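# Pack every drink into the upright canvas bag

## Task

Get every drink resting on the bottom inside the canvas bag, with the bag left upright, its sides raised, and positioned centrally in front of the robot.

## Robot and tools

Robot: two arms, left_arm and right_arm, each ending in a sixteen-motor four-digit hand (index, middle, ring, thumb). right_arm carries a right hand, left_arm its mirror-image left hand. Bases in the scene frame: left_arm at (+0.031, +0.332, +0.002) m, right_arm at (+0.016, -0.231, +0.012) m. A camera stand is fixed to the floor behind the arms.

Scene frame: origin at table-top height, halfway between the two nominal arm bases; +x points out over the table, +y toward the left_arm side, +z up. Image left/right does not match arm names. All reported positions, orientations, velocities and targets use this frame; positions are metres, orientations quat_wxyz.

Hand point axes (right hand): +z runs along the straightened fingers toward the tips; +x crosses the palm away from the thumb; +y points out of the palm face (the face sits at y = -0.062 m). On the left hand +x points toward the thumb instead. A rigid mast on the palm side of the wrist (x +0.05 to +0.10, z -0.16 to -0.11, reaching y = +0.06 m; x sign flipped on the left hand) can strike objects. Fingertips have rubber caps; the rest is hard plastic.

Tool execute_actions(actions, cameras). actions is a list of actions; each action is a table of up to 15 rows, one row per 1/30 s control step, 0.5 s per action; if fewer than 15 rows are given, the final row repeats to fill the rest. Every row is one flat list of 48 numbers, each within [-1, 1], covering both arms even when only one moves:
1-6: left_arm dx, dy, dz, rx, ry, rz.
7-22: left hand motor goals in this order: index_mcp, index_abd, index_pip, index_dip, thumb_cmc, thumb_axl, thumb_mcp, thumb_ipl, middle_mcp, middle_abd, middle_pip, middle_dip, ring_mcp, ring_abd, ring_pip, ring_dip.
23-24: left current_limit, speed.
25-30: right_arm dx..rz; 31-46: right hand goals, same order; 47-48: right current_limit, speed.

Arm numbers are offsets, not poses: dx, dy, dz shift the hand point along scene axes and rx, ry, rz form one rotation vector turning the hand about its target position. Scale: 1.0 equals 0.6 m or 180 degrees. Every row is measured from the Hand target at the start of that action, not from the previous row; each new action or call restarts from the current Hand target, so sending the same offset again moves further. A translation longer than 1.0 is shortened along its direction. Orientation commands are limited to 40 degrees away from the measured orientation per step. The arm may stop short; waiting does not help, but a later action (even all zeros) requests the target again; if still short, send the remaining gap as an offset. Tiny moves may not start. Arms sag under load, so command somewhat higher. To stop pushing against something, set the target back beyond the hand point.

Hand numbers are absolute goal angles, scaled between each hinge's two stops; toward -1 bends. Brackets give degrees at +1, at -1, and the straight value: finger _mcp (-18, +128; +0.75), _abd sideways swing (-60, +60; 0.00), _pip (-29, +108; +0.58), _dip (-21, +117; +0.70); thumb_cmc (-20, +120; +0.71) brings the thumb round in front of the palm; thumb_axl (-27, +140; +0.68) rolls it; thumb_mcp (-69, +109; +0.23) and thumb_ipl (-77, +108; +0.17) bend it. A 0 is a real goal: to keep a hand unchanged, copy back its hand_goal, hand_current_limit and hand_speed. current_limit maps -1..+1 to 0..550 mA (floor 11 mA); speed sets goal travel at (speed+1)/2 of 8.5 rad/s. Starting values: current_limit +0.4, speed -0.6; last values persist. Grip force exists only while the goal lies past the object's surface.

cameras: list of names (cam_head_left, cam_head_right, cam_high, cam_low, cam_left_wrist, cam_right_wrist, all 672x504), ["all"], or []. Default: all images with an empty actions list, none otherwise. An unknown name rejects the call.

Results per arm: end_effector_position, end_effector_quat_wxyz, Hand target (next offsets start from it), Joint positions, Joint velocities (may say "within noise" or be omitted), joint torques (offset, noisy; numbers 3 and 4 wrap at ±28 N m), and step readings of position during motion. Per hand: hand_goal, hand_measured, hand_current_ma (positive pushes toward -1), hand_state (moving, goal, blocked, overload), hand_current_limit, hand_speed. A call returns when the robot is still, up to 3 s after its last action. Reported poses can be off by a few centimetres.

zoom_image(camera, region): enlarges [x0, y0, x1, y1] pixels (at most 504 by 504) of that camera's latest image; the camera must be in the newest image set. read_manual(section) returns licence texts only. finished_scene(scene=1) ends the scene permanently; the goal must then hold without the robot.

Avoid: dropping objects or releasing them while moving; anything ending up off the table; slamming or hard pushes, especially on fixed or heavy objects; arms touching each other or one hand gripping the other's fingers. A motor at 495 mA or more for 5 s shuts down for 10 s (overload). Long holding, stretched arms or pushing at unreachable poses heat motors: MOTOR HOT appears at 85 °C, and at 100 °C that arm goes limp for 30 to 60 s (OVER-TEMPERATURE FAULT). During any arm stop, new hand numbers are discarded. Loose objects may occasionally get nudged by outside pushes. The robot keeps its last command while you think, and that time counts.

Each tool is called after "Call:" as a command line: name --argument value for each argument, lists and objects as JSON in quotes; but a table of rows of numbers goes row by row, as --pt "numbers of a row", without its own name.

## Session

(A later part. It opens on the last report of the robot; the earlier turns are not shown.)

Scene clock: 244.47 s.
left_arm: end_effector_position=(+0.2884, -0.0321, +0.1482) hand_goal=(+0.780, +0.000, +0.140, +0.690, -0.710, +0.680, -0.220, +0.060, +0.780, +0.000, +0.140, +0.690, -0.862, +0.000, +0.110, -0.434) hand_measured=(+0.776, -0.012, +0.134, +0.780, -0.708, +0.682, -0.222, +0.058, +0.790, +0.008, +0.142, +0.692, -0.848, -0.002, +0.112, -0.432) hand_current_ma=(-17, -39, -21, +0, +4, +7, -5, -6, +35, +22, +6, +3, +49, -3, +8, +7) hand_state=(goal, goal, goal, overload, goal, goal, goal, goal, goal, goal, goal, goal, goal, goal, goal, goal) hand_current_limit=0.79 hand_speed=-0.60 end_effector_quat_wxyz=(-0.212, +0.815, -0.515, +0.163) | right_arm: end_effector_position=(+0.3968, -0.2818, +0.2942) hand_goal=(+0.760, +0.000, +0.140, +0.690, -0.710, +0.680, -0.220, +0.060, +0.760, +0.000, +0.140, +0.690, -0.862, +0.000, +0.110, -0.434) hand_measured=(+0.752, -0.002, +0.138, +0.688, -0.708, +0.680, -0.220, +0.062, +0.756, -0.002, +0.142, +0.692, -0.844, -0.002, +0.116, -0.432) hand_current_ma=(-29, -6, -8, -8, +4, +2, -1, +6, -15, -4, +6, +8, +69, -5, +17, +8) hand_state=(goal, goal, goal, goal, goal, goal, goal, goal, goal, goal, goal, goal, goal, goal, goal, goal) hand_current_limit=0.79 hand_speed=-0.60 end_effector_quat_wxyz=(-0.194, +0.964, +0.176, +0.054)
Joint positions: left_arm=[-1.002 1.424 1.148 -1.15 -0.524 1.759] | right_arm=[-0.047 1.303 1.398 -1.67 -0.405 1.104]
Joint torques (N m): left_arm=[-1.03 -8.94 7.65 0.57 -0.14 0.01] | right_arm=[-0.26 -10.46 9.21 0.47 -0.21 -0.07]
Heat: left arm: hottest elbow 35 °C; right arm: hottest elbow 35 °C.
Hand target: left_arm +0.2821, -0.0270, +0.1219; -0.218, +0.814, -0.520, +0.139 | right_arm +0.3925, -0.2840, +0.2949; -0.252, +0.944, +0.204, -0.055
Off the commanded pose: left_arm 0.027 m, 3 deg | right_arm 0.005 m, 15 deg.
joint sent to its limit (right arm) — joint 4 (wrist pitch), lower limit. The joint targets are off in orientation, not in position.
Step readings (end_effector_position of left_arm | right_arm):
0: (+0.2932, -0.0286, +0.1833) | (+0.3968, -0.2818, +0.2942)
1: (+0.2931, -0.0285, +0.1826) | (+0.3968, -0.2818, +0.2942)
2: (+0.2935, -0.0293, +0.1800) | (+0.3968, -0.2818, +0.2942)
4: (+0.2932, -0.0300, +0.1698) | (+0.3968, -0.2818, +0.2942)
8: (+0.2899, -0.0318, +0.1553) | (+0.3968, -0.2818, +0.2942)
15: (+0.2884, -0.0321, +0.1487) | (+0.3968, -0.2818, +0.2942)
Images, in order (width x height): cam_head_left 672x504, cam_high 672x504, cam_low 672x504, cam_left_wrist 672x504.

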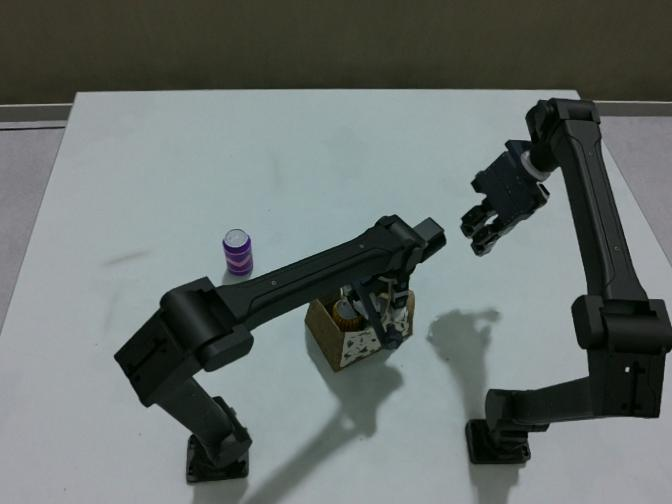

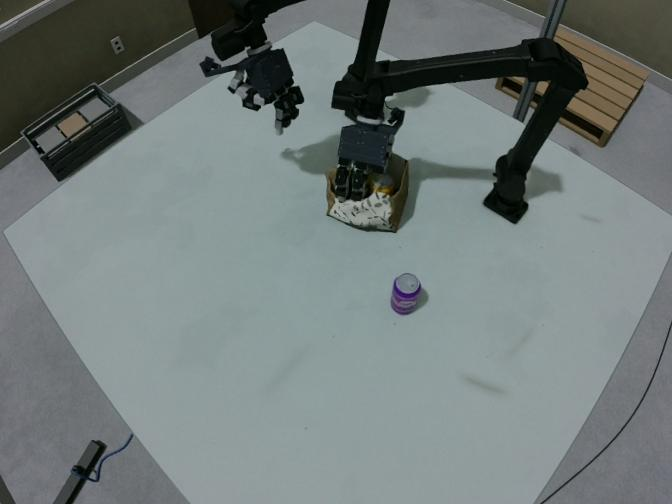

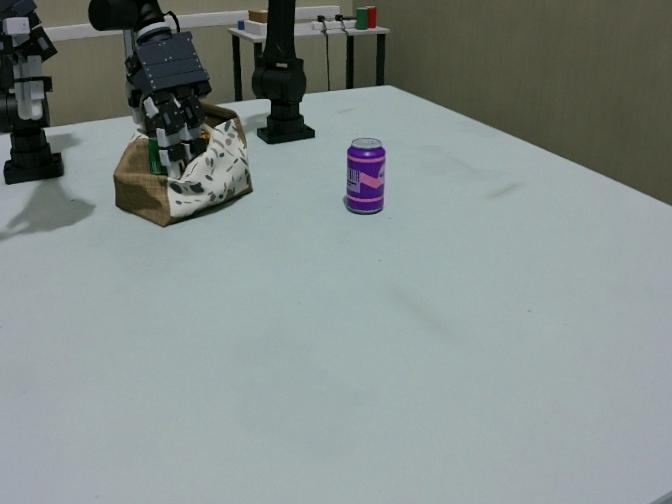

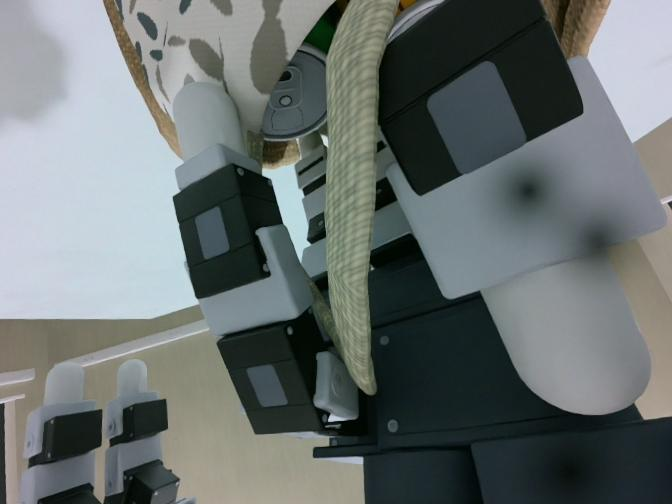

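Call:
execute_actions --actions '[[[0.0,0.01,0.09,0,0,0,0.78,0,0.14,0.69,-0.71,0.68,-0.22,0.06,0.78,0,0.14,0.69,-0.863,0,0.11,-0.435,0.79,-0.6,0,0,0.0,0,0,0,0.76,0,0.14,0.69,-0.71,0.68,-0.22,0.06,0.76,0,0.14,0.69,-0.863,0,0.11,-0.435,0.79,-0.6]],[[0.0,0.01,0.07,0,0,0,0.66,0,0.14,0.69,-0.71,0.68,-0.22,0.06,0.66,0,0.14,0.69,-0.863,0,0.11,-0.435,0.79,-0.6,0,0,0.0,0,0,0,0.76,0,0.14,0.69,-0.71,0.68,-0.22,0.06,0.76,0,0.14,0.69,-0.863,0,0.11,-0.435,0.79,-0.6]]]' --cameras '["cam_low","cam_head_left","cam_left_wrist","cam_high"]'

Call:
zoom_image --camera "cam_low" --region '[90, 20, 290, 240]'

Call:
zoom_image --camera "cam_high" --region '[290, 80, 450, 240]'

Scene clock: 247.93 s.
left_arm: end_effector_position=(+0.2720, -0.0080, +0.1990) hand_goal=(+0.660, +0.000, +0.140, +0.690, -0.710, +0.680, -0.220, +0.060, +0.660, +0.000, +0.140, +0.690, -0.862, +0.000, +0.110, -0.434) hand_measured=(+0.658, +0.004, +0.142, +0.790, -0.708, +0.682, -0.222, +0.058, +0.658, +0.004, +0.142, +0.692, -0.848, -0.002, +0.112, -0.432) hand_current_ma=(-4, +9, +7, +0, +4, +7, -5, -6, -4, +9, +8, +4, +49, -3, +8, +7) hand_state=(goal, goal, goal, overload, goal, goal, goal, goal, goal, goal, goal, goal, goal, goal, goal, goal) hand_current_limit=0.79 hand_speed=-0.60 end_effector_quat_wxyz=(-0.224, +0.811, -0.525, +0.125) | right_arm: end_effector_position=(+0.3968, -0.2818, +0.2942) hand_goal=(+0.760, +0.000, +0.140, +0.690, -0.710, +0.680, -0.220, +0.060, +0.760, +0.000, +0.140, +0.690, -0.862, +0.000, +0.110, -0.434) hand_measured=(+0.752, -0.002, +0.138, +0.688, -0.708, +0.680, -0.220, +0.062, +0.756, -0.002, +0.142, +0.692, -0.844, -0.002, +0.116, -0.432) hand_current_ma=(-29, -6, -8, -8, +4, +2, -1, +6, -15, -4, +6, +8, +69, -5, +17, +8) hand_state=(goal, goal, goal, goal, goal, goal, goal, goal, goal, goal, goal, goal, goal, goal, goal, goal) hand_current_limit=0.79 hand_speed=-0.60 end_effector_quat_wxyz=(-0.194, +0.964, +0.176, +0.054)
Joint positions: left_arm=[-0.999 1.377 1.244 -1.377 -0.516 1.761] | right_arm=[-0.047 1.303 1.398 -1.67 -0.405 1.104]
Joint torques (N m): left_arm=[0.15 -11.22 14.38 -0.36 -0.38 0.23] | right_arm=[-0.15 -10.29 9.2 0.35 -0.19 -0.06]
Heat: left arm: hottest elbow 35 °C; right arm: hottest elbow 35 °C.
Hand target: left_arm +0.2822, -0.0149, +0.2180; -0.218, +0.814, -0.520, +0.139 | right_arm +0.3925, -0.2840, +0.2949; -0.252, +0.944, +0.204, -0.055
Off the commanded pose: left_arm 0.023 m, 2 deg | right_arm 0.005 m, 15 deg.
joint sent to its limit (right arm) — joint 4 (wrist pitch), lower limit. The joint targets are off in orientation, not in position.
Step readings (end_effector_position of left_arm | right_arm):
0: (+0.2879, -0.0314, +0.1472) | (+0.3968, -0.2818, +0.2942)
1: (+0.2879, -0.0314, +0.1472) | (+0.3968, -0.2818, +0.2942)
2: (+0.2868, -0.0298, +0.1469) | (+0.3968, -0.2818, +0.2942)
4: (+0.2840, -0.0271, +0.1488) | (+0.3968, -0.2818, +0.2942)
8: (+0.2818, -0.0244, +0.1581) | (+0.3968, -0.2818, +0.2942)
15: (+0.2797, -0.0215, +0.1654) | (+0.3968, -0.2818, +0.2942)
16: (+0.2796, -0.0214, +0.1656) | (+0.3968, -0.2818, +0.2942)
17: (+0.2791, -0.0205, +0.1673) | (+0.3968, -0.2818, +0.2942)
19: (+0.2778, -0.0187, +0.1740) | (+0.3968, -0.2818, +0.2942)
23: (+0.2731, -0.0112, +0.1892) | (+0.3968, -0.2818, +0.2942)
30: (+0.2726, -0.0088, +0.1991) | (+0.3968, -0.2818, +0.2942)
Images, in order (width x height): cam_head_left 672x504, cam_high 672x504, cam_low 672x504, cam_left_wrist 672x504.

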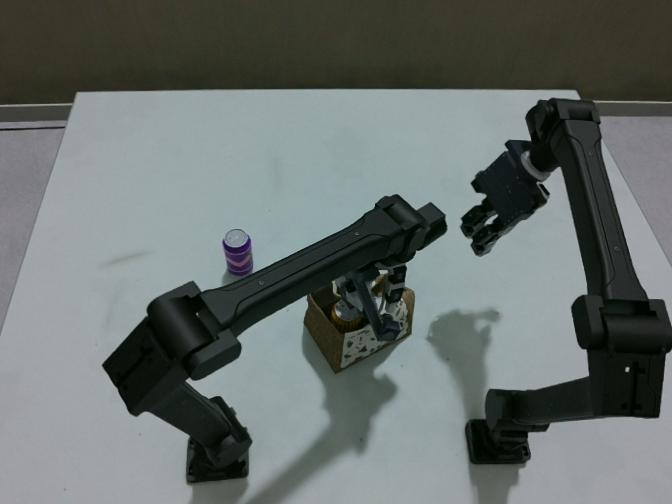

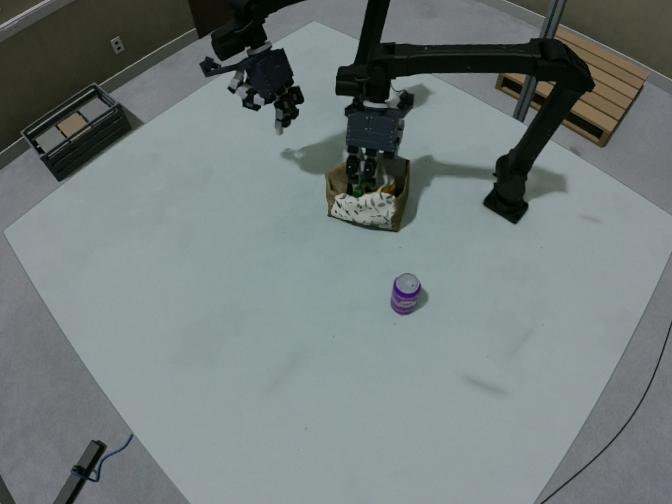

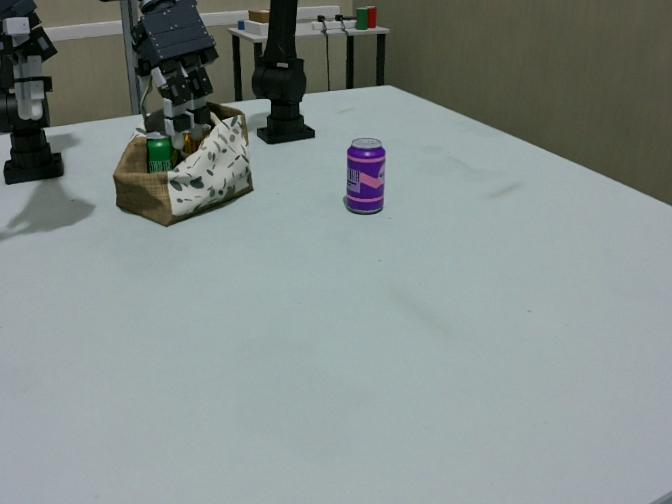

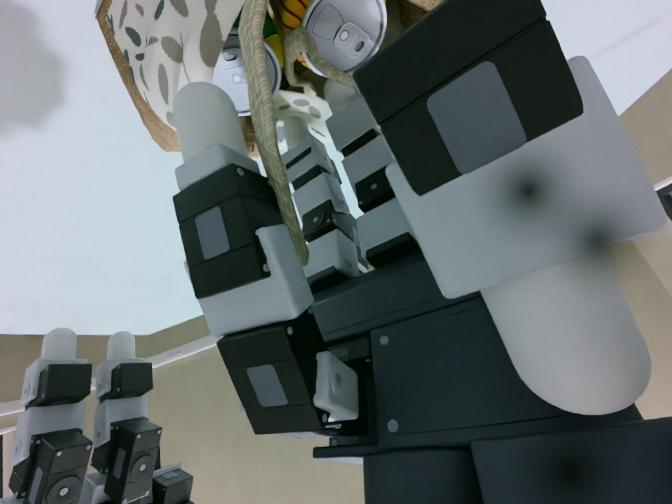

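Scaled by 2.291.

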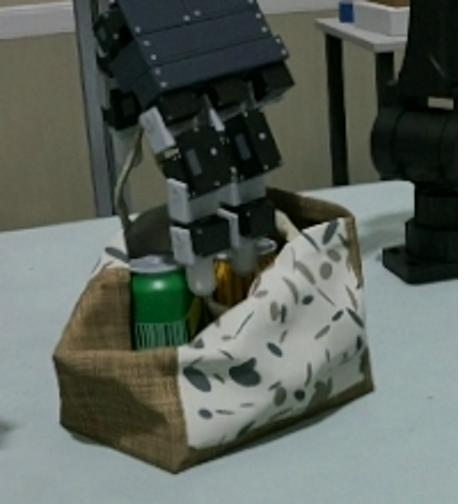

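Scaled by 3.150.

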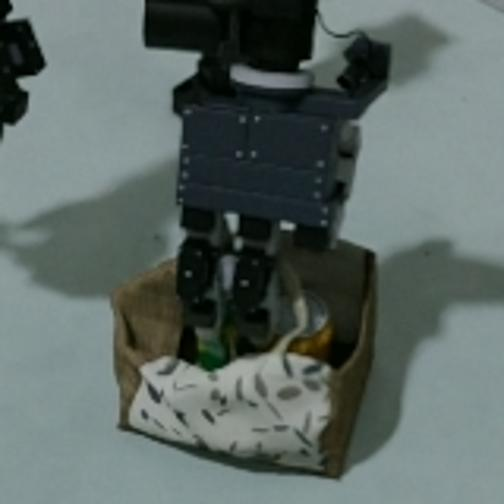

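Call:
execute_actions --actions '[[[-0.0,-0.028,-0.045,0,0,0,0.66,0,0.14,0.69,-0.71,0.68,-0.22,0.06,0.66,0,0.14,0.69,-0.863,0,0.11,-0.435,0.3,-0.6,0,0,0.0,0,0,0,0.76,0,0.14,0.69,-0.71,0.68,-0.22,0.06,0.76,0,0.14,0.69,-0.863,0,0.11,-0.435,0.79,-0.6]],[[0.0,0.0,-0.045,0,0,0,0.7,0,0.14,0.69,-0.71,0.68,-0.22,0.06,0.7,0,0.14,0.69,-0.863,0,0.11,-0.435,0.0,-0.6,0,0,0.0,0,0,0,0.76,0,0.14,0.69,-0.71,0.68,-0.22,0.06,0.76,0,0.14,0.69,-0.863,0,0.11,-0.435,0.79,-0.6]]]' --cameras '["cam_low","cam_head_left","cam_left_wrist","cam_high"]'

Call:
zoom_image --camera "cam_low" --region '[90, 20, 290, 240]'

Call:
zoom_image --camera "cam_high" --region '[290, 80, 450, 240]'

Scene clock: 249.90 s.
left_arm: end_effector_position=(+0.2844, -0.0282, +0.1759) hand_goal=(+0.700, +0.000, +0.140, +0.690, -0.710, +0.680, -0.220, +0.060, +0.700, +0.000, +0.140, +0.690, -0.862, +0.000, +0.110, -0.434) hand_measured=(+0.690, +0.002, +0.142, +0.790, -0.708, +0.682, -0.222, +0.058, +0.690, +0.002, +0.142, +0.692, -0.848, -0.002, +0.112, -0.432) hand_current_ma=(-40, +7, +6, +0, +4, +7, -5, -6, -38, +6, +6, +4, +49, -3, +8, +7) hand_state=(goal, goal, goal, overload, goal, goal, goal, goal, goal, goal, goal, goal, goal, goal, goal, goal) hand_current_limit=0.00 hand_speed=-0.60 end_effector_quat_wxyz=(-0.215, +0.815, -0.517, +0.146) | right_arm: end_effector_position=(+0.3968, -0.2818, +0.2942) hand_goal=(+0.760, +0.000, +0.140, +0.690, -0.710, +0.680, -0.220, +0.060, +0.760, +0.000, +0.140, +0.690, -0.862, +0.000, +0.110, -0.434) hand_measured=(+0.752, -0.002, +0.138, +0.688, -0.708, +0.680, -0.220, +0.062, +0.756, -0.002, +0.142, +0.692, -0.844, -0.002, +0.116, -0.432) hand_current_ma=(-29, -6, -8, -8, +4, +2, -1, +6, -15, -4, +6, +8, +69, -5, +17, +8) hand_state=(goal, goal, goal, goal, goal, goal, goal, goal, goal, goal, goal, goal, goal, goal, goal, goal) hand_current_limit=0.79 hand_speed=-0.60 end_effector_quat_wxyz=(-0.194, +0.964, +0.176, +0.054)
Joint positions: left_arm=[-1.001 1.417 1.219 -1.268 -0.516 1.752] | right_arm=[-0.047 1.303 1.398 -1.67 -0.405 1.104]
Joint torques (N m): left_arm=[-1.55 -9.7 9.47 0.59 -0.48 0.02] | right_arm=[-0.26 -10.29 9.03 0.59 -0.16 -0.13]
Heat: left arm: hottest elbow 35 °C; right arm: hottest elbow 35 °C.
Hand target: left_arm +0.2822, -0.0318, +0.1639; -0.218, +0.814, -0.520, +0.139 | right_arm +0.3925, -0.2840, +0.2949; -0.252, +0.944, +0.204, -0.055
Off the commanded pose: left_arm 0.013 m, 1 deg | right_arm 0.005 m, 15 deg.
joint sent to its limit (right arm) — joint 4 (wrist pitch), lower limit. The joint targets are off in orientation, not in position.
Step readings (end_effector_position of left_arm | right_arm):
0: (+0.2720, -0.0080, +0.1990) | (+0.3968, -0.2818, +0.2942)
1: (+0.2720, -0.0080, +0.1990) | (+0.3968, -0.2818, +0.2942)
2: (+0.2721, -0.0081, +0.1990) | (+0.3968, -0.2818, +0.2942)
4: (+0.2736, -0.0103, +0.1988) | (+0.3968, -0.2818, +0.2942)
8: (+0.2769, -0.0157, +0.1948) | (+0.3968, -0.2818, +0.2942)
15: (+0.2781, -0.0190, +0.1888) | (+0.3968, -0.2818, +0.2942)
16: (+0.2784, -0.0193, +0.1889) | (+0.3968, -0.2818, +0.2942)
17: (+0.2793, -0.0206, +0.1890) | (+0.3968, -0.2818, +0.2942)
19: (+0.2823, -0.0252, +0.1888) | (+0.3968, -0.2818, +0.2942)
23: (+0.2844, -0.0282, +0.1836) | (+0.3968, -0.2818, +0.2942)
30: (+0.2842, -0.0279, +0.1759) | (+0.3968, -0.2818, +0.2942)
Images, in order (width x height): cam_head_left 672x504, cam_high 672x504, cam_low 672x504, cam_left_wrist 672x504.

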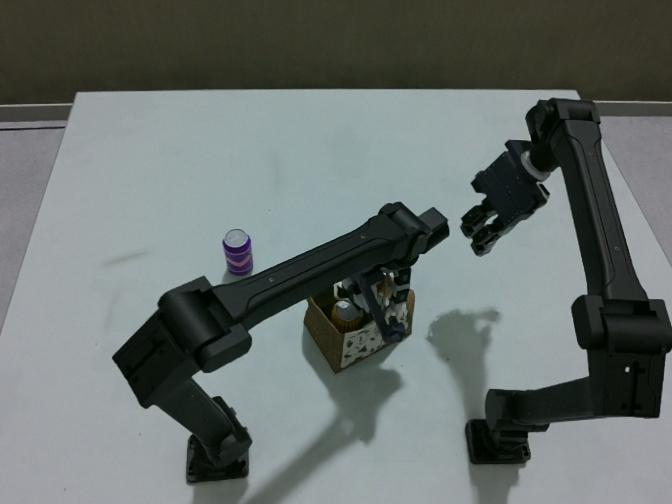

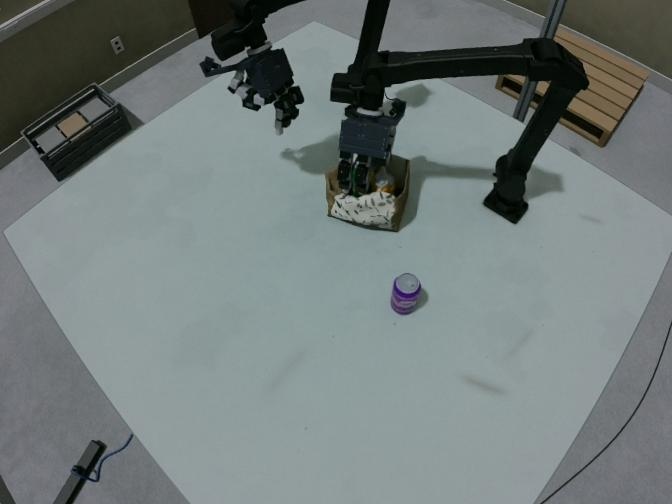

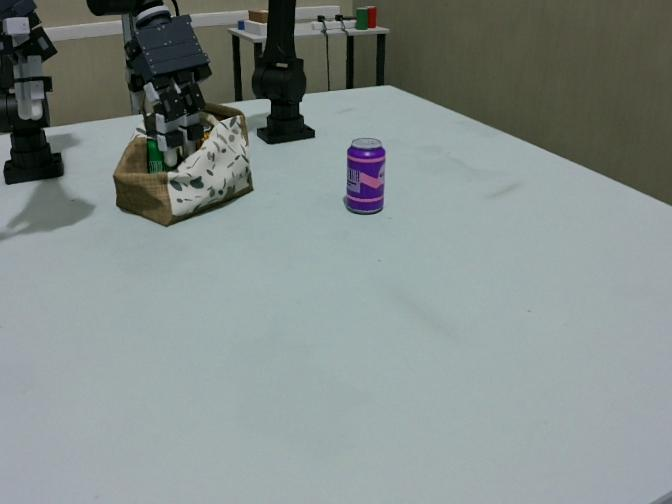

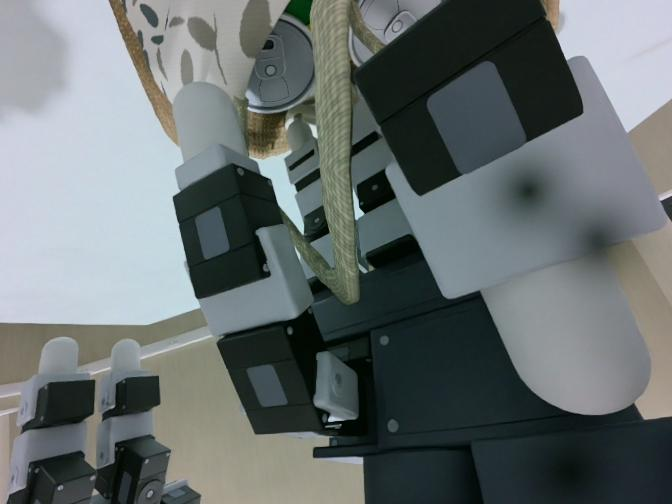

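Scaled by 2.291.

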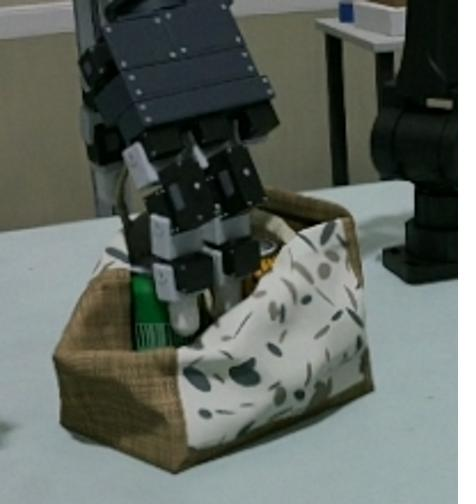

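Scaled by 3.150.

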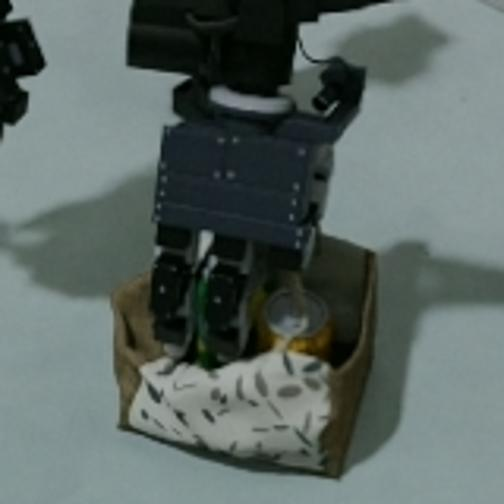

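Call:
execute_actions --actions '[[[0.0,0.0,-0.035,0,0,0,0.66,0,0.14,0.69,-0.71,0.68,-0.22,0.06,0.66,0,0.14,0.69,-0.863,0,0.11,-0.435,0.0,-0.6,0,0,0.0,0,0,0,0.76,0,0.14,0.69,-0.71,0.68,-0.22,0.06,0.76,0,0.14,0.69,-0.863,0,0.11,-0.435,0.79,-0.6]]]' --cameras '["cam_low","cam_left_wrist","cam_high"]'

Call:
zoom_image --camera "cam_low" --region '[90, 20, 290, 240]'

Call:
zoom_image --camera "cam_high" --region '[290, 80, 450, 240]'

Scene clock: 251.07 s.
left_arm: end_effector_position=(+0.2860, -0.0300, +0.1613) hand_goal=(+0.660, +0.000, +0.140, +0.690, -0.710, +0.680, -0.220, +0.060, +0.660, +0.000, +0.140, +0.690, -0.862, +0.000, +0.110, -0.434) hand_measured=(+0.658, +0.000, +0.142, +0.790, -0.708, +0.682, -0.222, +0.058, +0.662, -0.002, +0.142, +0.692, -0.848, -0.002, +0.112, -0.432) hand_current_ma=(-5, +2, +5, +0, +4, +7, -5, -6, +5, -3, +6, +4, +49, -3, +8, +7) hand_state=(goal, goal, goal, overload, goal, goal, goal, goal, goal, goal, goal, goal, goal, goal, goal, goal) hand_current_limit=0.00 hand_speed=-0.60 end_effector_quat_wxyz=(-0.213, +0.816, -0.515, +0.152) | right_arm: end_effector_position=(+0.3968, -0.2818, +0.2942) hand_goal=(+0.760, +0.000, +0.140, +0.690, -0.710, +0.680, -0.220, +0.060, +0.760, +0.000, +0.140, +0.690, -0.862, +0.000, +0.110, -0.434) hand_measured=(+0.752, -0.002, +0.138, +0.688, -0.708, +0.680, -0.220, +0.062, +0.756, -0.002, +0.142, +0.692, -0.844, -0.002, +0.116, -0.432) hand_current_ma=(-29, -6, -8, -8, +4, +2, -1, +6, -15, -4, +6, +8, +69, -5, +17, +8) hand_state=(goal, goal, goal, goal, goal, goal, goal, goal, goal, goal, goal, goal, goal, goal, goal, goal) hand_current_limit=0.79 hand_speed=-0.60 end_effector_quat_wxyz=(-0.194, +0.964, +0.176, +0.054)
Joint positions: left_arm=[-1.001 1.422 1.184 -1.214 -0.517 1.751] | right_arm=[-0.047 1.303 1.398 -1.67 -0.405 1.104]
Joint torques (N m): left_arm=[-1.55 -9.17 8.77 0.72 -0.39 0.03] | right_arm=[0.03 -10.99 9.28 0.62 -0.2 -0.08]
Heat: left arm: hottest elbow 35 °C; right arm: hottest elbow 35 °C.
Hand target: left_arm +0.2821, -0.0318, +0.1430; -0.218, +0.814, -0.520, +0.139 | right_arm +0.3925, -0.2840, +0.2949; -0.252, +0.944, +0.204, -0.055
Off the commanded pose: left_arm 0.019 m, 2 deg | right_arm 0.005 m, 15 deg.
joint sent to its limit (right arm) — joint 4 (wrist pitch), lower limit. The joint targets are off in orientation, not in position.
Step readings (end_effector_position of left_arm | right_arm):
0: (+0.2844, -0.0282, +0.1759) | (+0.3968, -0.2818, +0.2942)
1: (+0.2844, -0.0282, +0.1758) | (+0.3968, -0.2818, +0.2942)
2: (+0.2849, -0.0288, +0.1749) | (+0.3968, -0.2818, +0.2942)
4: (+0.2856, -0.0298, +0.1713) | (+0.3968, -0.2818, +0.2942)
8: (+0.2851, -0.0290, +0.1618) | (+0.3968, -0.2818, +0.2942)
15: (+0.2860, -0.0300, +0.1613) | (+0.3968, -0.2818, +0.2942)
Images, in order (width x height): cam_high 672x504, cam_low 672x504, cam_left_wrist 672x504.

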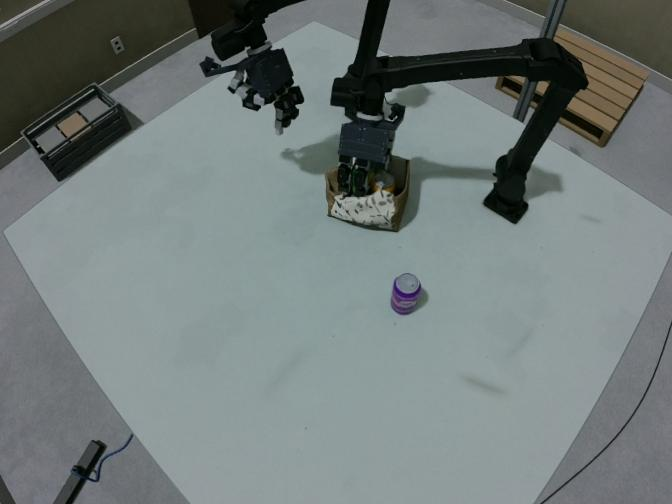

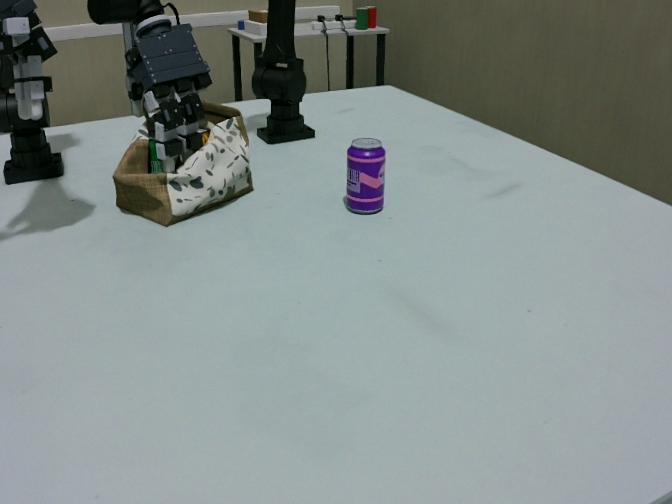

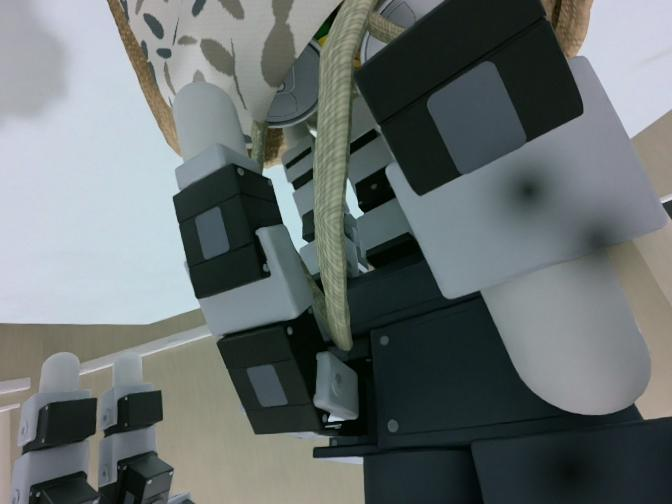

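Scaled by 2.291.

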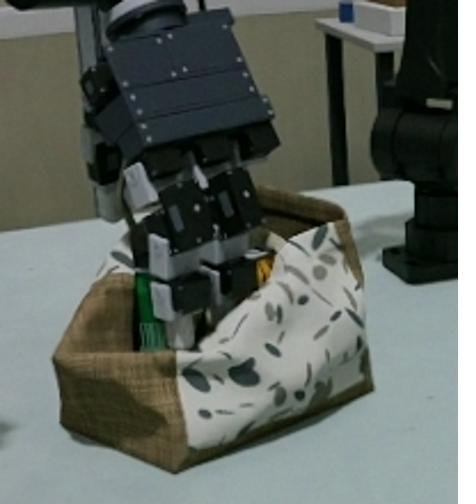

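Scaled by 3.150.

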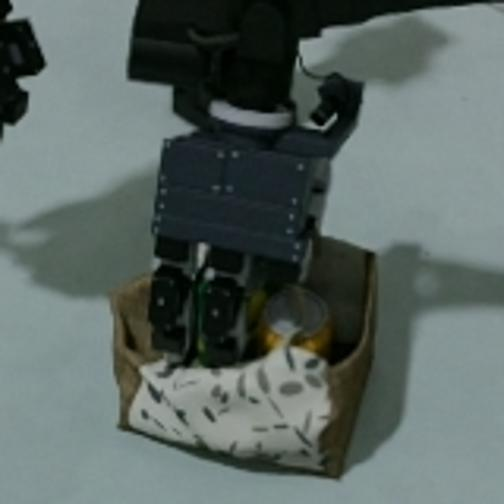

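Call:
execute_actions --actions '[[[0.0,0.0,-0.035,0,0,0,0.7,0,0.14,0.69,-0.71,0.68,-0.22,0.06,0.7,0,0.14,0.69,-0.863,0,0.11,-0.435,0.0,-0.6,0,0,0.0,0,0,0,0.76,0,0.14,0.69,-0.71,0.68,-0.22,0.06,0.76,0,0.14,0.69,-0.863,0,0.11,-0.435,0.79,-0.6]],[[0.0,0.0,-0.025,0,0,0,0.74,0,0.14,0.69,-0.71,0.68,-0.22,0.06,0.74,0,0.14,0.69,-0.863,0,0.11,-0.435,0.0,-0.6,0,0,0.0,0,0,0,0.76,0,0.14,0.69,-0.71,0.68,-0.22,0.06,0.76,0,0.14,0.69,-0.863,0,0.11,-0.435,0.79,-0.6]]]' --cameras '["cam_low","cam_left_wrist","cam_high"]'

Call:
zoom_image --camera "cam_low" --region '[90, 20, 290, 240]'

Call:
zoom_image --camera "cam_high" --region '[290, 80, 450, 240]'

Scene clock: 253.10 s.
left_arm: end_effector_position=(+0.2864, -0.0310, +0.1376) hand_goal=(+0.740, +0.000, +0.140, +0.690, -0.710, +0.680, -0.220, +0.060, +0.740, +0.000, +0.140, +0.690, -0.862, +0.000, +0.110, -0.434) hand_measured=(+0.738, -0.046, +0.130, +0.648, -0.708, +0.682, -0.222, +0.058, +0.738, +0.012, +0.140, +0.696, -0.848, -0.002, +0.112, -0.432) hand_current_ma=(-7, -163, -35, +0, +4, +7, -5, -6, -5, +38, +2, +20, +49, -3, +8, +7) hand_state=(goal, blocked, goal, overload, goal, goal, goal, goal, goal, goal, goal, goal, goal, goal, goal, goal) hand_current_limit=0.00 hand_speed=-0.60 end_effector_quat_wxyz=(-0.211, +0.816, -0.513, +0.162) | right_arm: end_effector_position=(+0.3968, -0.2818, +0.2942) hand_goal=(+0.760, +0.000, +0.140, +0.690, -0.710, +0.680, -0.220, +0.060, +0.760, +0.000, +0.140, +0.690, -0.862, +0.000, +0.110, -0.434) hand_measured=(+0.752, -0.002, +0.138, +0.688, -0.708, +0.680, -0.220, +0.062, +0.756, -0.002, +0.142, +0.692, -0.844, -0.002, +0.116, -0.432) hand_current_ma=(-29, -6, -8, -8, +4, +2, -1, +6, -15, -4, +6, +8, +69, -5, +17, +8) hand_state=(goal, goal, goal, goal, goal, goal, goal, goal, goal, goal, goal, goal, goal, goal, goal, goal) hand_current_limit=0.79 hand_speed=-0.60 end_effector_quat_wxyz=(-0.194, +0.964, +0.176, +0.054)
Joint positions: left_arm=[-1.004 1.429 1.125 -1.128 -0.522 1.751] | right_arm=[-0.047 1.303 1.398 -1.67 -0.405 1.104]
Joint torques (N m): left_arm=[-1.32 -7.36 7.91 1.13 -0.22 0.02] | right_arm=[-0.26 -10.29 9.02 0.42 -0.15 -0.08]
Heat: left arm: hottest elbow 35 °C; right arm: hottest elbow 35 °C.
Hand target: left_arm +0.2821, -0.0318, +0.1069; -0.217, +0.814, -0.520, +0.139 | right_arm +0.3925, -0.2840, +0.2949; -0.252, +0.944, +0.204, -0.055
Off the commanded pose: left_arm 0.031 m, 3 deg | right_arm 0.005 m, 15 deg.
joint sent to its limit (right arm) — joint 4 (wrist pitch), lower limit. The joint targets are off in orientation, not in position.
Step readings (end_effector_position of left_arm | right_arm):
0: (+0.2860, -0.0301, +0.1613) | (+0.3968, -0.2818, +0.2942)
1: (+0.2860, -0.0300, +0.1610) | (+0.3968, -0.2818, +0.2942)
2: (+0.2862, -0.0303, +0.1600) | (+0.3968, -0.2818, +0.2942)
4: (+0.2864, -0.0306, +0.1559) | (+0.3968, -0.2818, +0.2942)
8: (+0.2870, -0.0310, +0.1508) | (+0.3968, -0.2818, +0.2942)
15: (+0.2876, -0.0317, +0.1488) | (+0.3968, -0.2818, +0.2942)
16: (+0.2877, -0.0317, +0.1487) | (+0.3968, -0.2818, +0.2942)
17: (+0.2878, -0.0318, +0.1478) | (+0.3968, -0.2818, +0.2942)
19: (+0.2876, -0.0318, +0.1448) | (+0.3968, -0.2818, +0.2942)
23: (+0.2866, -0.0312, +0.1404) | (+0.3968, -0.2818, +0.2942)
30: (+0.2867, -0.0314, +0.1394) | (+0.3968, -0.2818, +0.2942)
Images, in order (width x height): cam_high 672x504, cam_low 672x504, cam_left_wrist 672x504.

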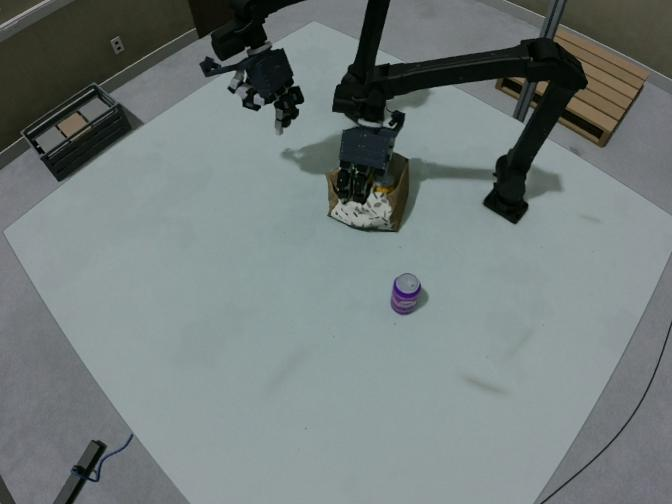

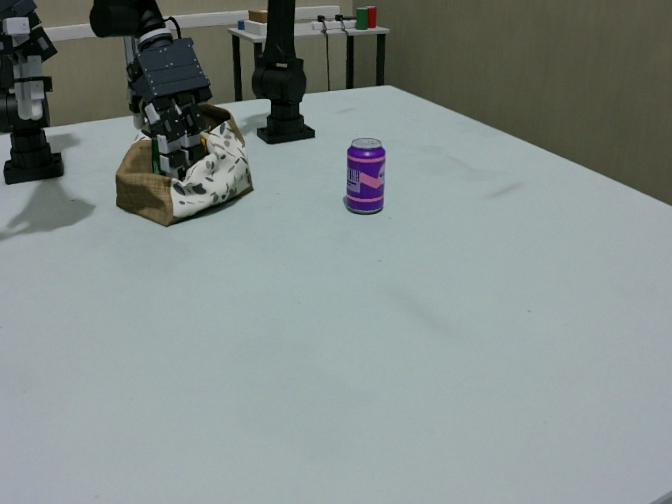

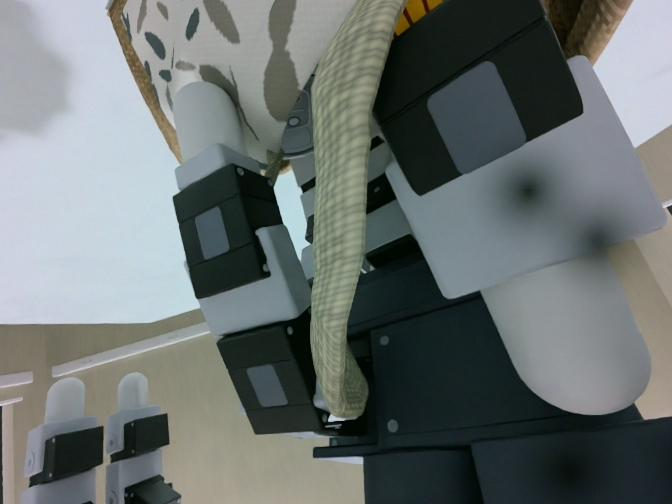

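Scaled by 2.291.

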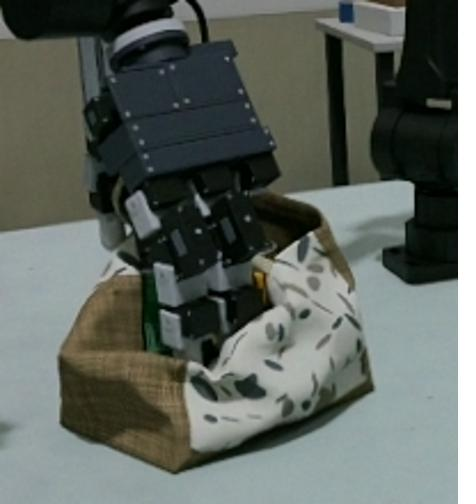

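Scaled by 3.150.

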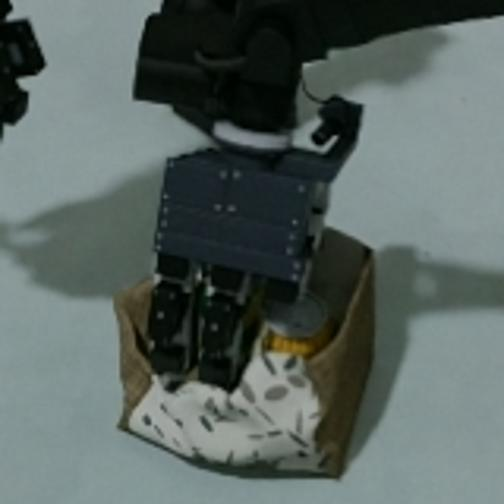

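Call:
execute_actions --actions '[]' --cameras '["cam_head_left","cam_head_right"]'

Call:
zoom_image --camera "cam_head_left" --region '[290, 240, 430, 380]'

Call:
zoom_image --camera "cam_head_right" --region '[240, 240, 380, 380]'

Scene clock: 254.17 s.
left_arm: end_effector_position=(+0.2864, -0.0310, +0.1376) hand_goal=(+0.740, +0.000, +0.140, +0.690, -0.710, +0.680, -0.220, +0.060, +0.740, +0.000, +0.140, +0.690, -0.862, +0.000, +0.110, -0.434) hand_measured=(+0.738, -0.046, +0.130, +0.646, -0.708, +0.682, -0.222, +0.058, +0.738, +0.012, +0.140, +0.696, -0.848, -0.002, +0.112, -0.432) hand_current_ma=(-7, -163, -35, +0, +4, +7, -5, -6, -5, +38, +2, +20, +49, -3, +8, +7) hand_state=(goal, blocked, goal, overload, goal, goal, goal, goal, goal, goal, goal, goal, goal, goal, goal, goal) hand_current_limit=0.00 hand_speed=-0.60 end_effector_quat_wxyz=(-0.211, +0.816, -0.513, +0.162) | right_arm: end_effector_position=(+0.3968, -0.2818, +0.2942) hand_goal=(+0.760, +0.000, +0.140, +0.690, -0.710, +0.680, -0.220, +0.060, +0.760, +0.000, +0.140, +0.690, -0.862, +0.000, +0.110, -0.434) hand_measured=(+0.752, -0.002, +0.138, +0.688, -0.708, +0.680, -0.220, +0.062, +0.756, -0.002, +0.142, +0.692, -0.844, -0.002, +0.116, -0.432) hand_current_ma=(-29, -6, -8, -8, +4, +2, -1, +6, -15, -4, +6, +8, +69, -5, +17, +8) hand_state=(goal, goal, goal, goal, goal, goal, goal, goal, goal, goal, goal, goal, goal, goal, goal, goal) hand_current_limit=0.79 hand_speed=-0.60 end_effector_quat_wxyz=(-0.194, +0.964, +0.176, +0.054)
Joint positions: left_arm=[-1.004 1.429 1.125 -1.128 -0.522 1.751] | right_arm=[-0.047 1.303 1.398 -1.67 -0.405 1.104]
Joint velocities: within noise
Joint torques (N m): left_arm=[-1.32 -7.3 7.91 1.11 -0.22 0.02] | right_arm=[-0.56 -10.46 9.14 0.42 -0.24 -0.04]
Heat: left arm: hottest elbow 34 °C; right arm: hottest elbow 35 °C.
Hand target: left_arm +0.2821, -0.0318, +0.1069; -0.217, +0.814, -0.520, +0.139 | right_arm +0.3925, -0.2840, +0.2949; -0.252, +0.944, +0.204, -0.055
Off the commanded pose: left_arm 0.031 m, 3 deg | right_arm 0.005 m, 15 deg.
Images, in order (width x height): cam_head_left 672x504, cam_head_right 672x504.

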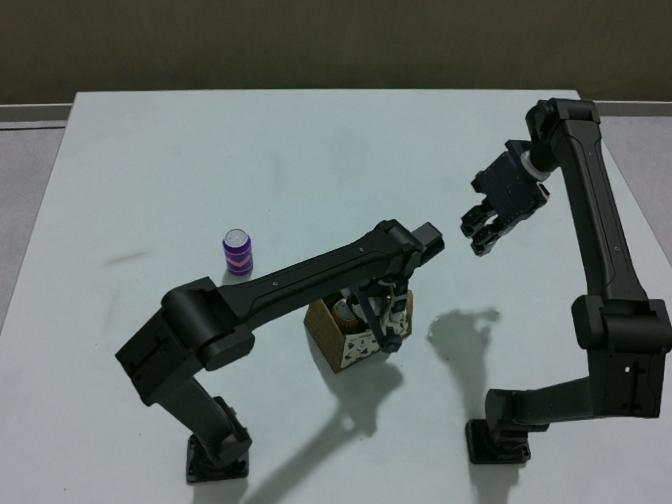

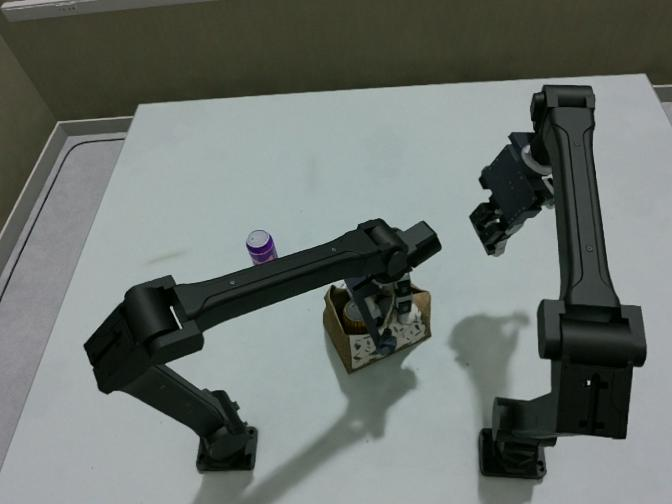

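Scaled by 3.600.

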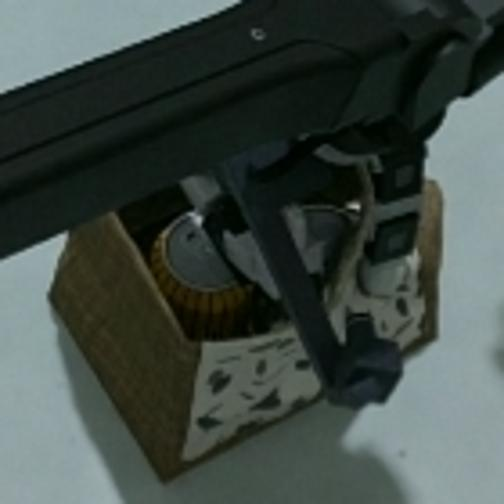

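Scaled by 3.600.

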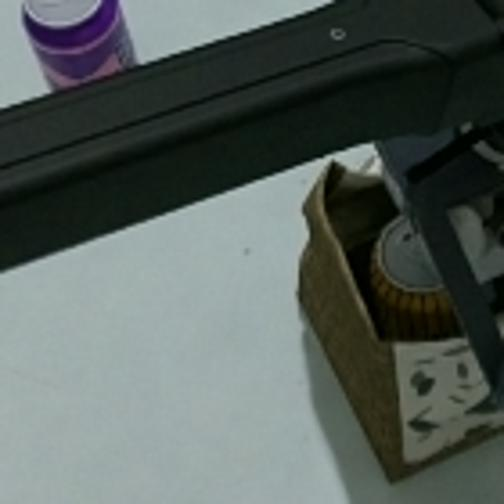

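Call:
execute_actions --actions '[[[0.0,0.0,0,0,0,0,0.66,0,0.14,0.69,-0.71,0.68,-0.22,0.06,0.66,0,0.14,0.69,-0.863,0,0.11,-0.435,0.5,-0.8,0,0,0.0,0,0,0,0.76,0,0.14,0.69,-0.71,0.68,-0.22,0.06,0.76,0,0.14,0.69,-0.863,0,0.11,-0.435,0.79,-0.6]],[[0.0,0.0,0,0,0,0,0.6,0,0.14,0.69,-0.71,0.68,-0.22,0.06,0.6,0,0.14,0.69,-0.863,0,0.11,-0.435,0.5,-0.8,0,0,0.0,0,0,0,0.76,0,0.14,0.69,-0.71,0.68,-0.22,0.06,0.76,0,0.14,0.69,-0.863,0,0.11,-0.435,0.79,-0.6]]]' --cameras '["cam_low","cam_left_wrist","cam_high","cam_head_left"]'

Call:
zoom_image --camera "cam_low" --region '[90, 20, 290, 240]'

Call:
zoom_image --camera "cam_head_left" --region '[290, 240, 430, 380]'

Scene clock: 256.07 s.
left_arm: end_effector_position=(+0.2891, -0.0328, +0.1336) hand_goal=(+0.600, +0.000, +0.140, +0.690, -0.710, +0.680, -0.220, +0.060, +0.600, +0.000, +0.140, +0.690, -0.862, +0.000, +0.110, -0.434) hand_measured=(+0.600, -0.010, +0.142, +0.662, -0.708, +0.682, -0.222, +0.058, +0.636, +0.006, +0.152, +0.702, -0.848, -0.002, +0.112, -0.432) hand_current_ma=(+2, -30, +6, +0, +4, +7, -4, -4, +152, +16, +41, +43, +49, -3, +8, +7) hand_state=(goal, goal, goal, overload, goal, goal, goal, goal, blocked, goal, goal, goal, goal, goal, goal, goal) hand_current_limit=0.50 hand_speed=-0.80 end_effector_quat_wxyz=(-0.214, +0.816, -0.513, +0.163) | right_arm: end_effector_position=(+0.3968, -0.2818, +0.2942) hand_goal=(+0.760, +0.000, +0.140, +0.690, -0.710, +0.680, -0.220, +0.060, +0.760, +0.000, +0.140, +0.690, -0.862, +0.000, +0.110, -0.434) hand_measured=(+0.752, -0.002, +0.138, +0.688, -0.708, +0.680, -0.220, +0.062, +0.756, -0.002, +0.142, +0.692, -0.844, -0.002, +0.116, -0.432) hand_current_ma=(-29, -6, -8, -8, +4, +2, -1, +6, -15, -4, +6, +8, +69, -5, +17, +8) hand_state=(goal, goal, goal, goal, goal, goal, goal, goal, goal, goal, goal, goal, goal, goal, goal, goal) hand_current_limit=0.79 hand_speed=-0.60 end_effector_quat_wxyz=(-0.194, +0.964, +0.176, +0.054)
Joint positions: left_arm=[-1.004 1.44 1.125 -1.117 -0.528 1.751] | right_arm=[-0.047 1.303 1.398 -1.67 -0.405 1.104]
Joint torques (N m): left_arm=[-1.32 -8.23 7.99 0.68 0.07 0.01] | right_arm=[-0.62 -10.75 9.25 0.46 -0.24 -0.09]
Heat: left arm: hottest elbow 34 °C; right arm: hottest elbow 35 °C.
Hand target: left_arm +0.2822, -0.0318, +0.1069; -0.217, +0.814, -0.520, +0.139 | right_arm +0.3925, -0.2840, +0.2949; -0.252, +0.944, +0.204, -0.055
Off the commanded pose: left_arm 0.028 m, 3 deg | right_arm 0.005 m, 15 deg.
joint sent to its limit (right arm) — joint 4 (wrist pitch), lower limit. The joint targets are off in orientation, not in position.
Step readings (end_effector_position of left_arm | right_arm):
0: (+0.2864, -0.0310, +0.1376) | (+0.3968, -0.2818, +0.2942)
1: (+0.2864, -0.0310, +0.1376) | (+0.3968, -0.2818, +0.2942)
2: (+0.2864, -0.0310, +0.1376) | (+0.3968, -0.2818, +0.2942)
4: (+0.2870, -0.0306, +0.1375) | (+0.3968, -0.2818, +0.2942)
8: (+0.2874, -0.0304, +0.1367) | (+0.3968, -0.2818, +0.2942)
15: (+0.2874, -0.0304, +0.1361) | (+0.3968, -0.2818, +0.2942)
16: (+0.2874, -0.0304, +0.1359) | (+0.3968, -0.2818, +0.2942)
17: (+0.2875, -0.0303, +0.1359) | (+0.3968, -0.2818, +0.2942)
19: (+0.2879, -0.0307, +0.1358) | (+0.3968, -0.2818, +0.2942)
23: (+0.2891, -0.0328, +0.1340) | (+0.3968, -0.2818, +0.2942)
30: (+0.2891, -0.0328, +0.1336) | (+0.3968, -0.2818, +0.2942)
Images, in order (width x height): cam_head_left 672x504, cam_high 672x504, cam_low 672x504, cam_left_wrist 672x504.

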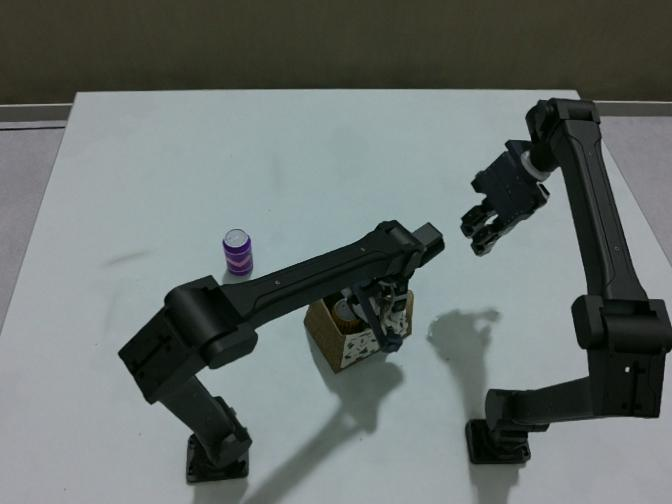

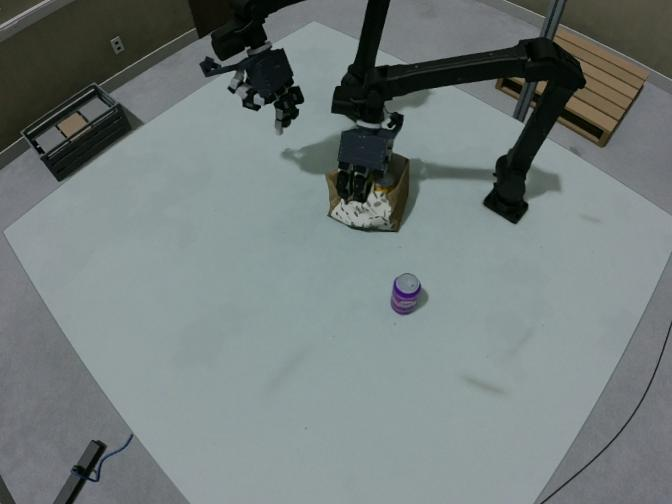

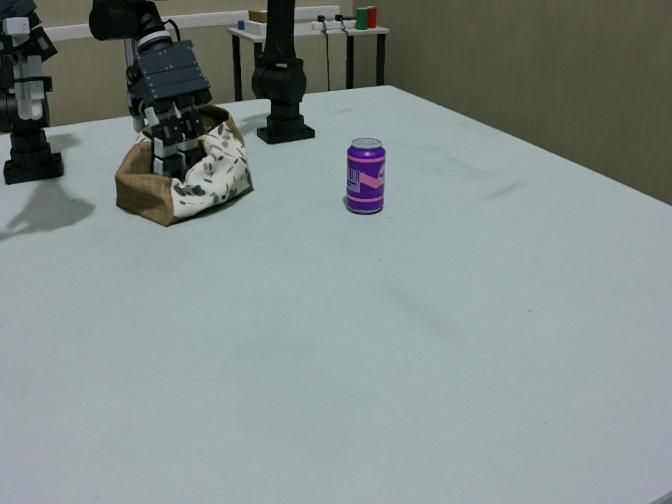

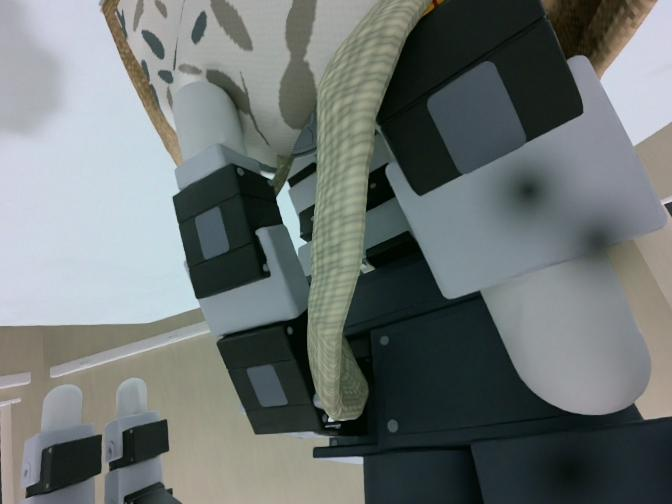

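Scaled by 2.291.

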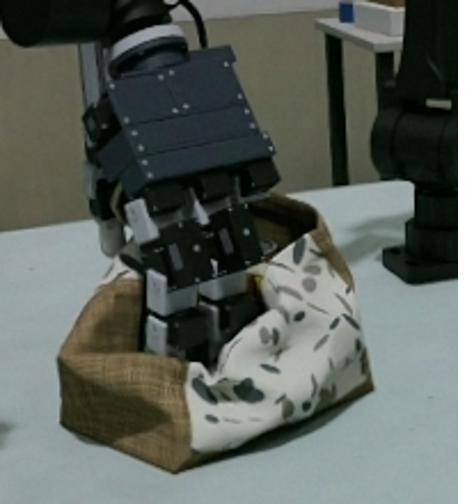

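Scaled by 3.600.

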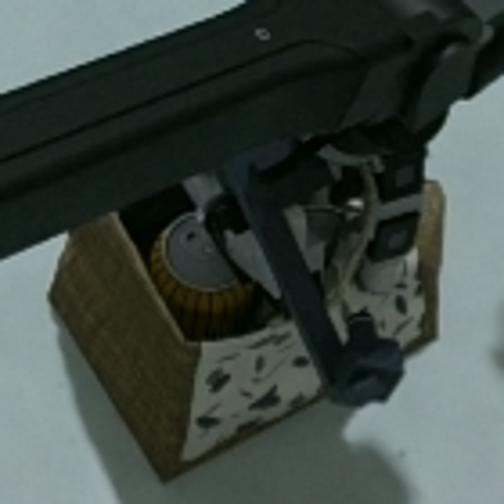

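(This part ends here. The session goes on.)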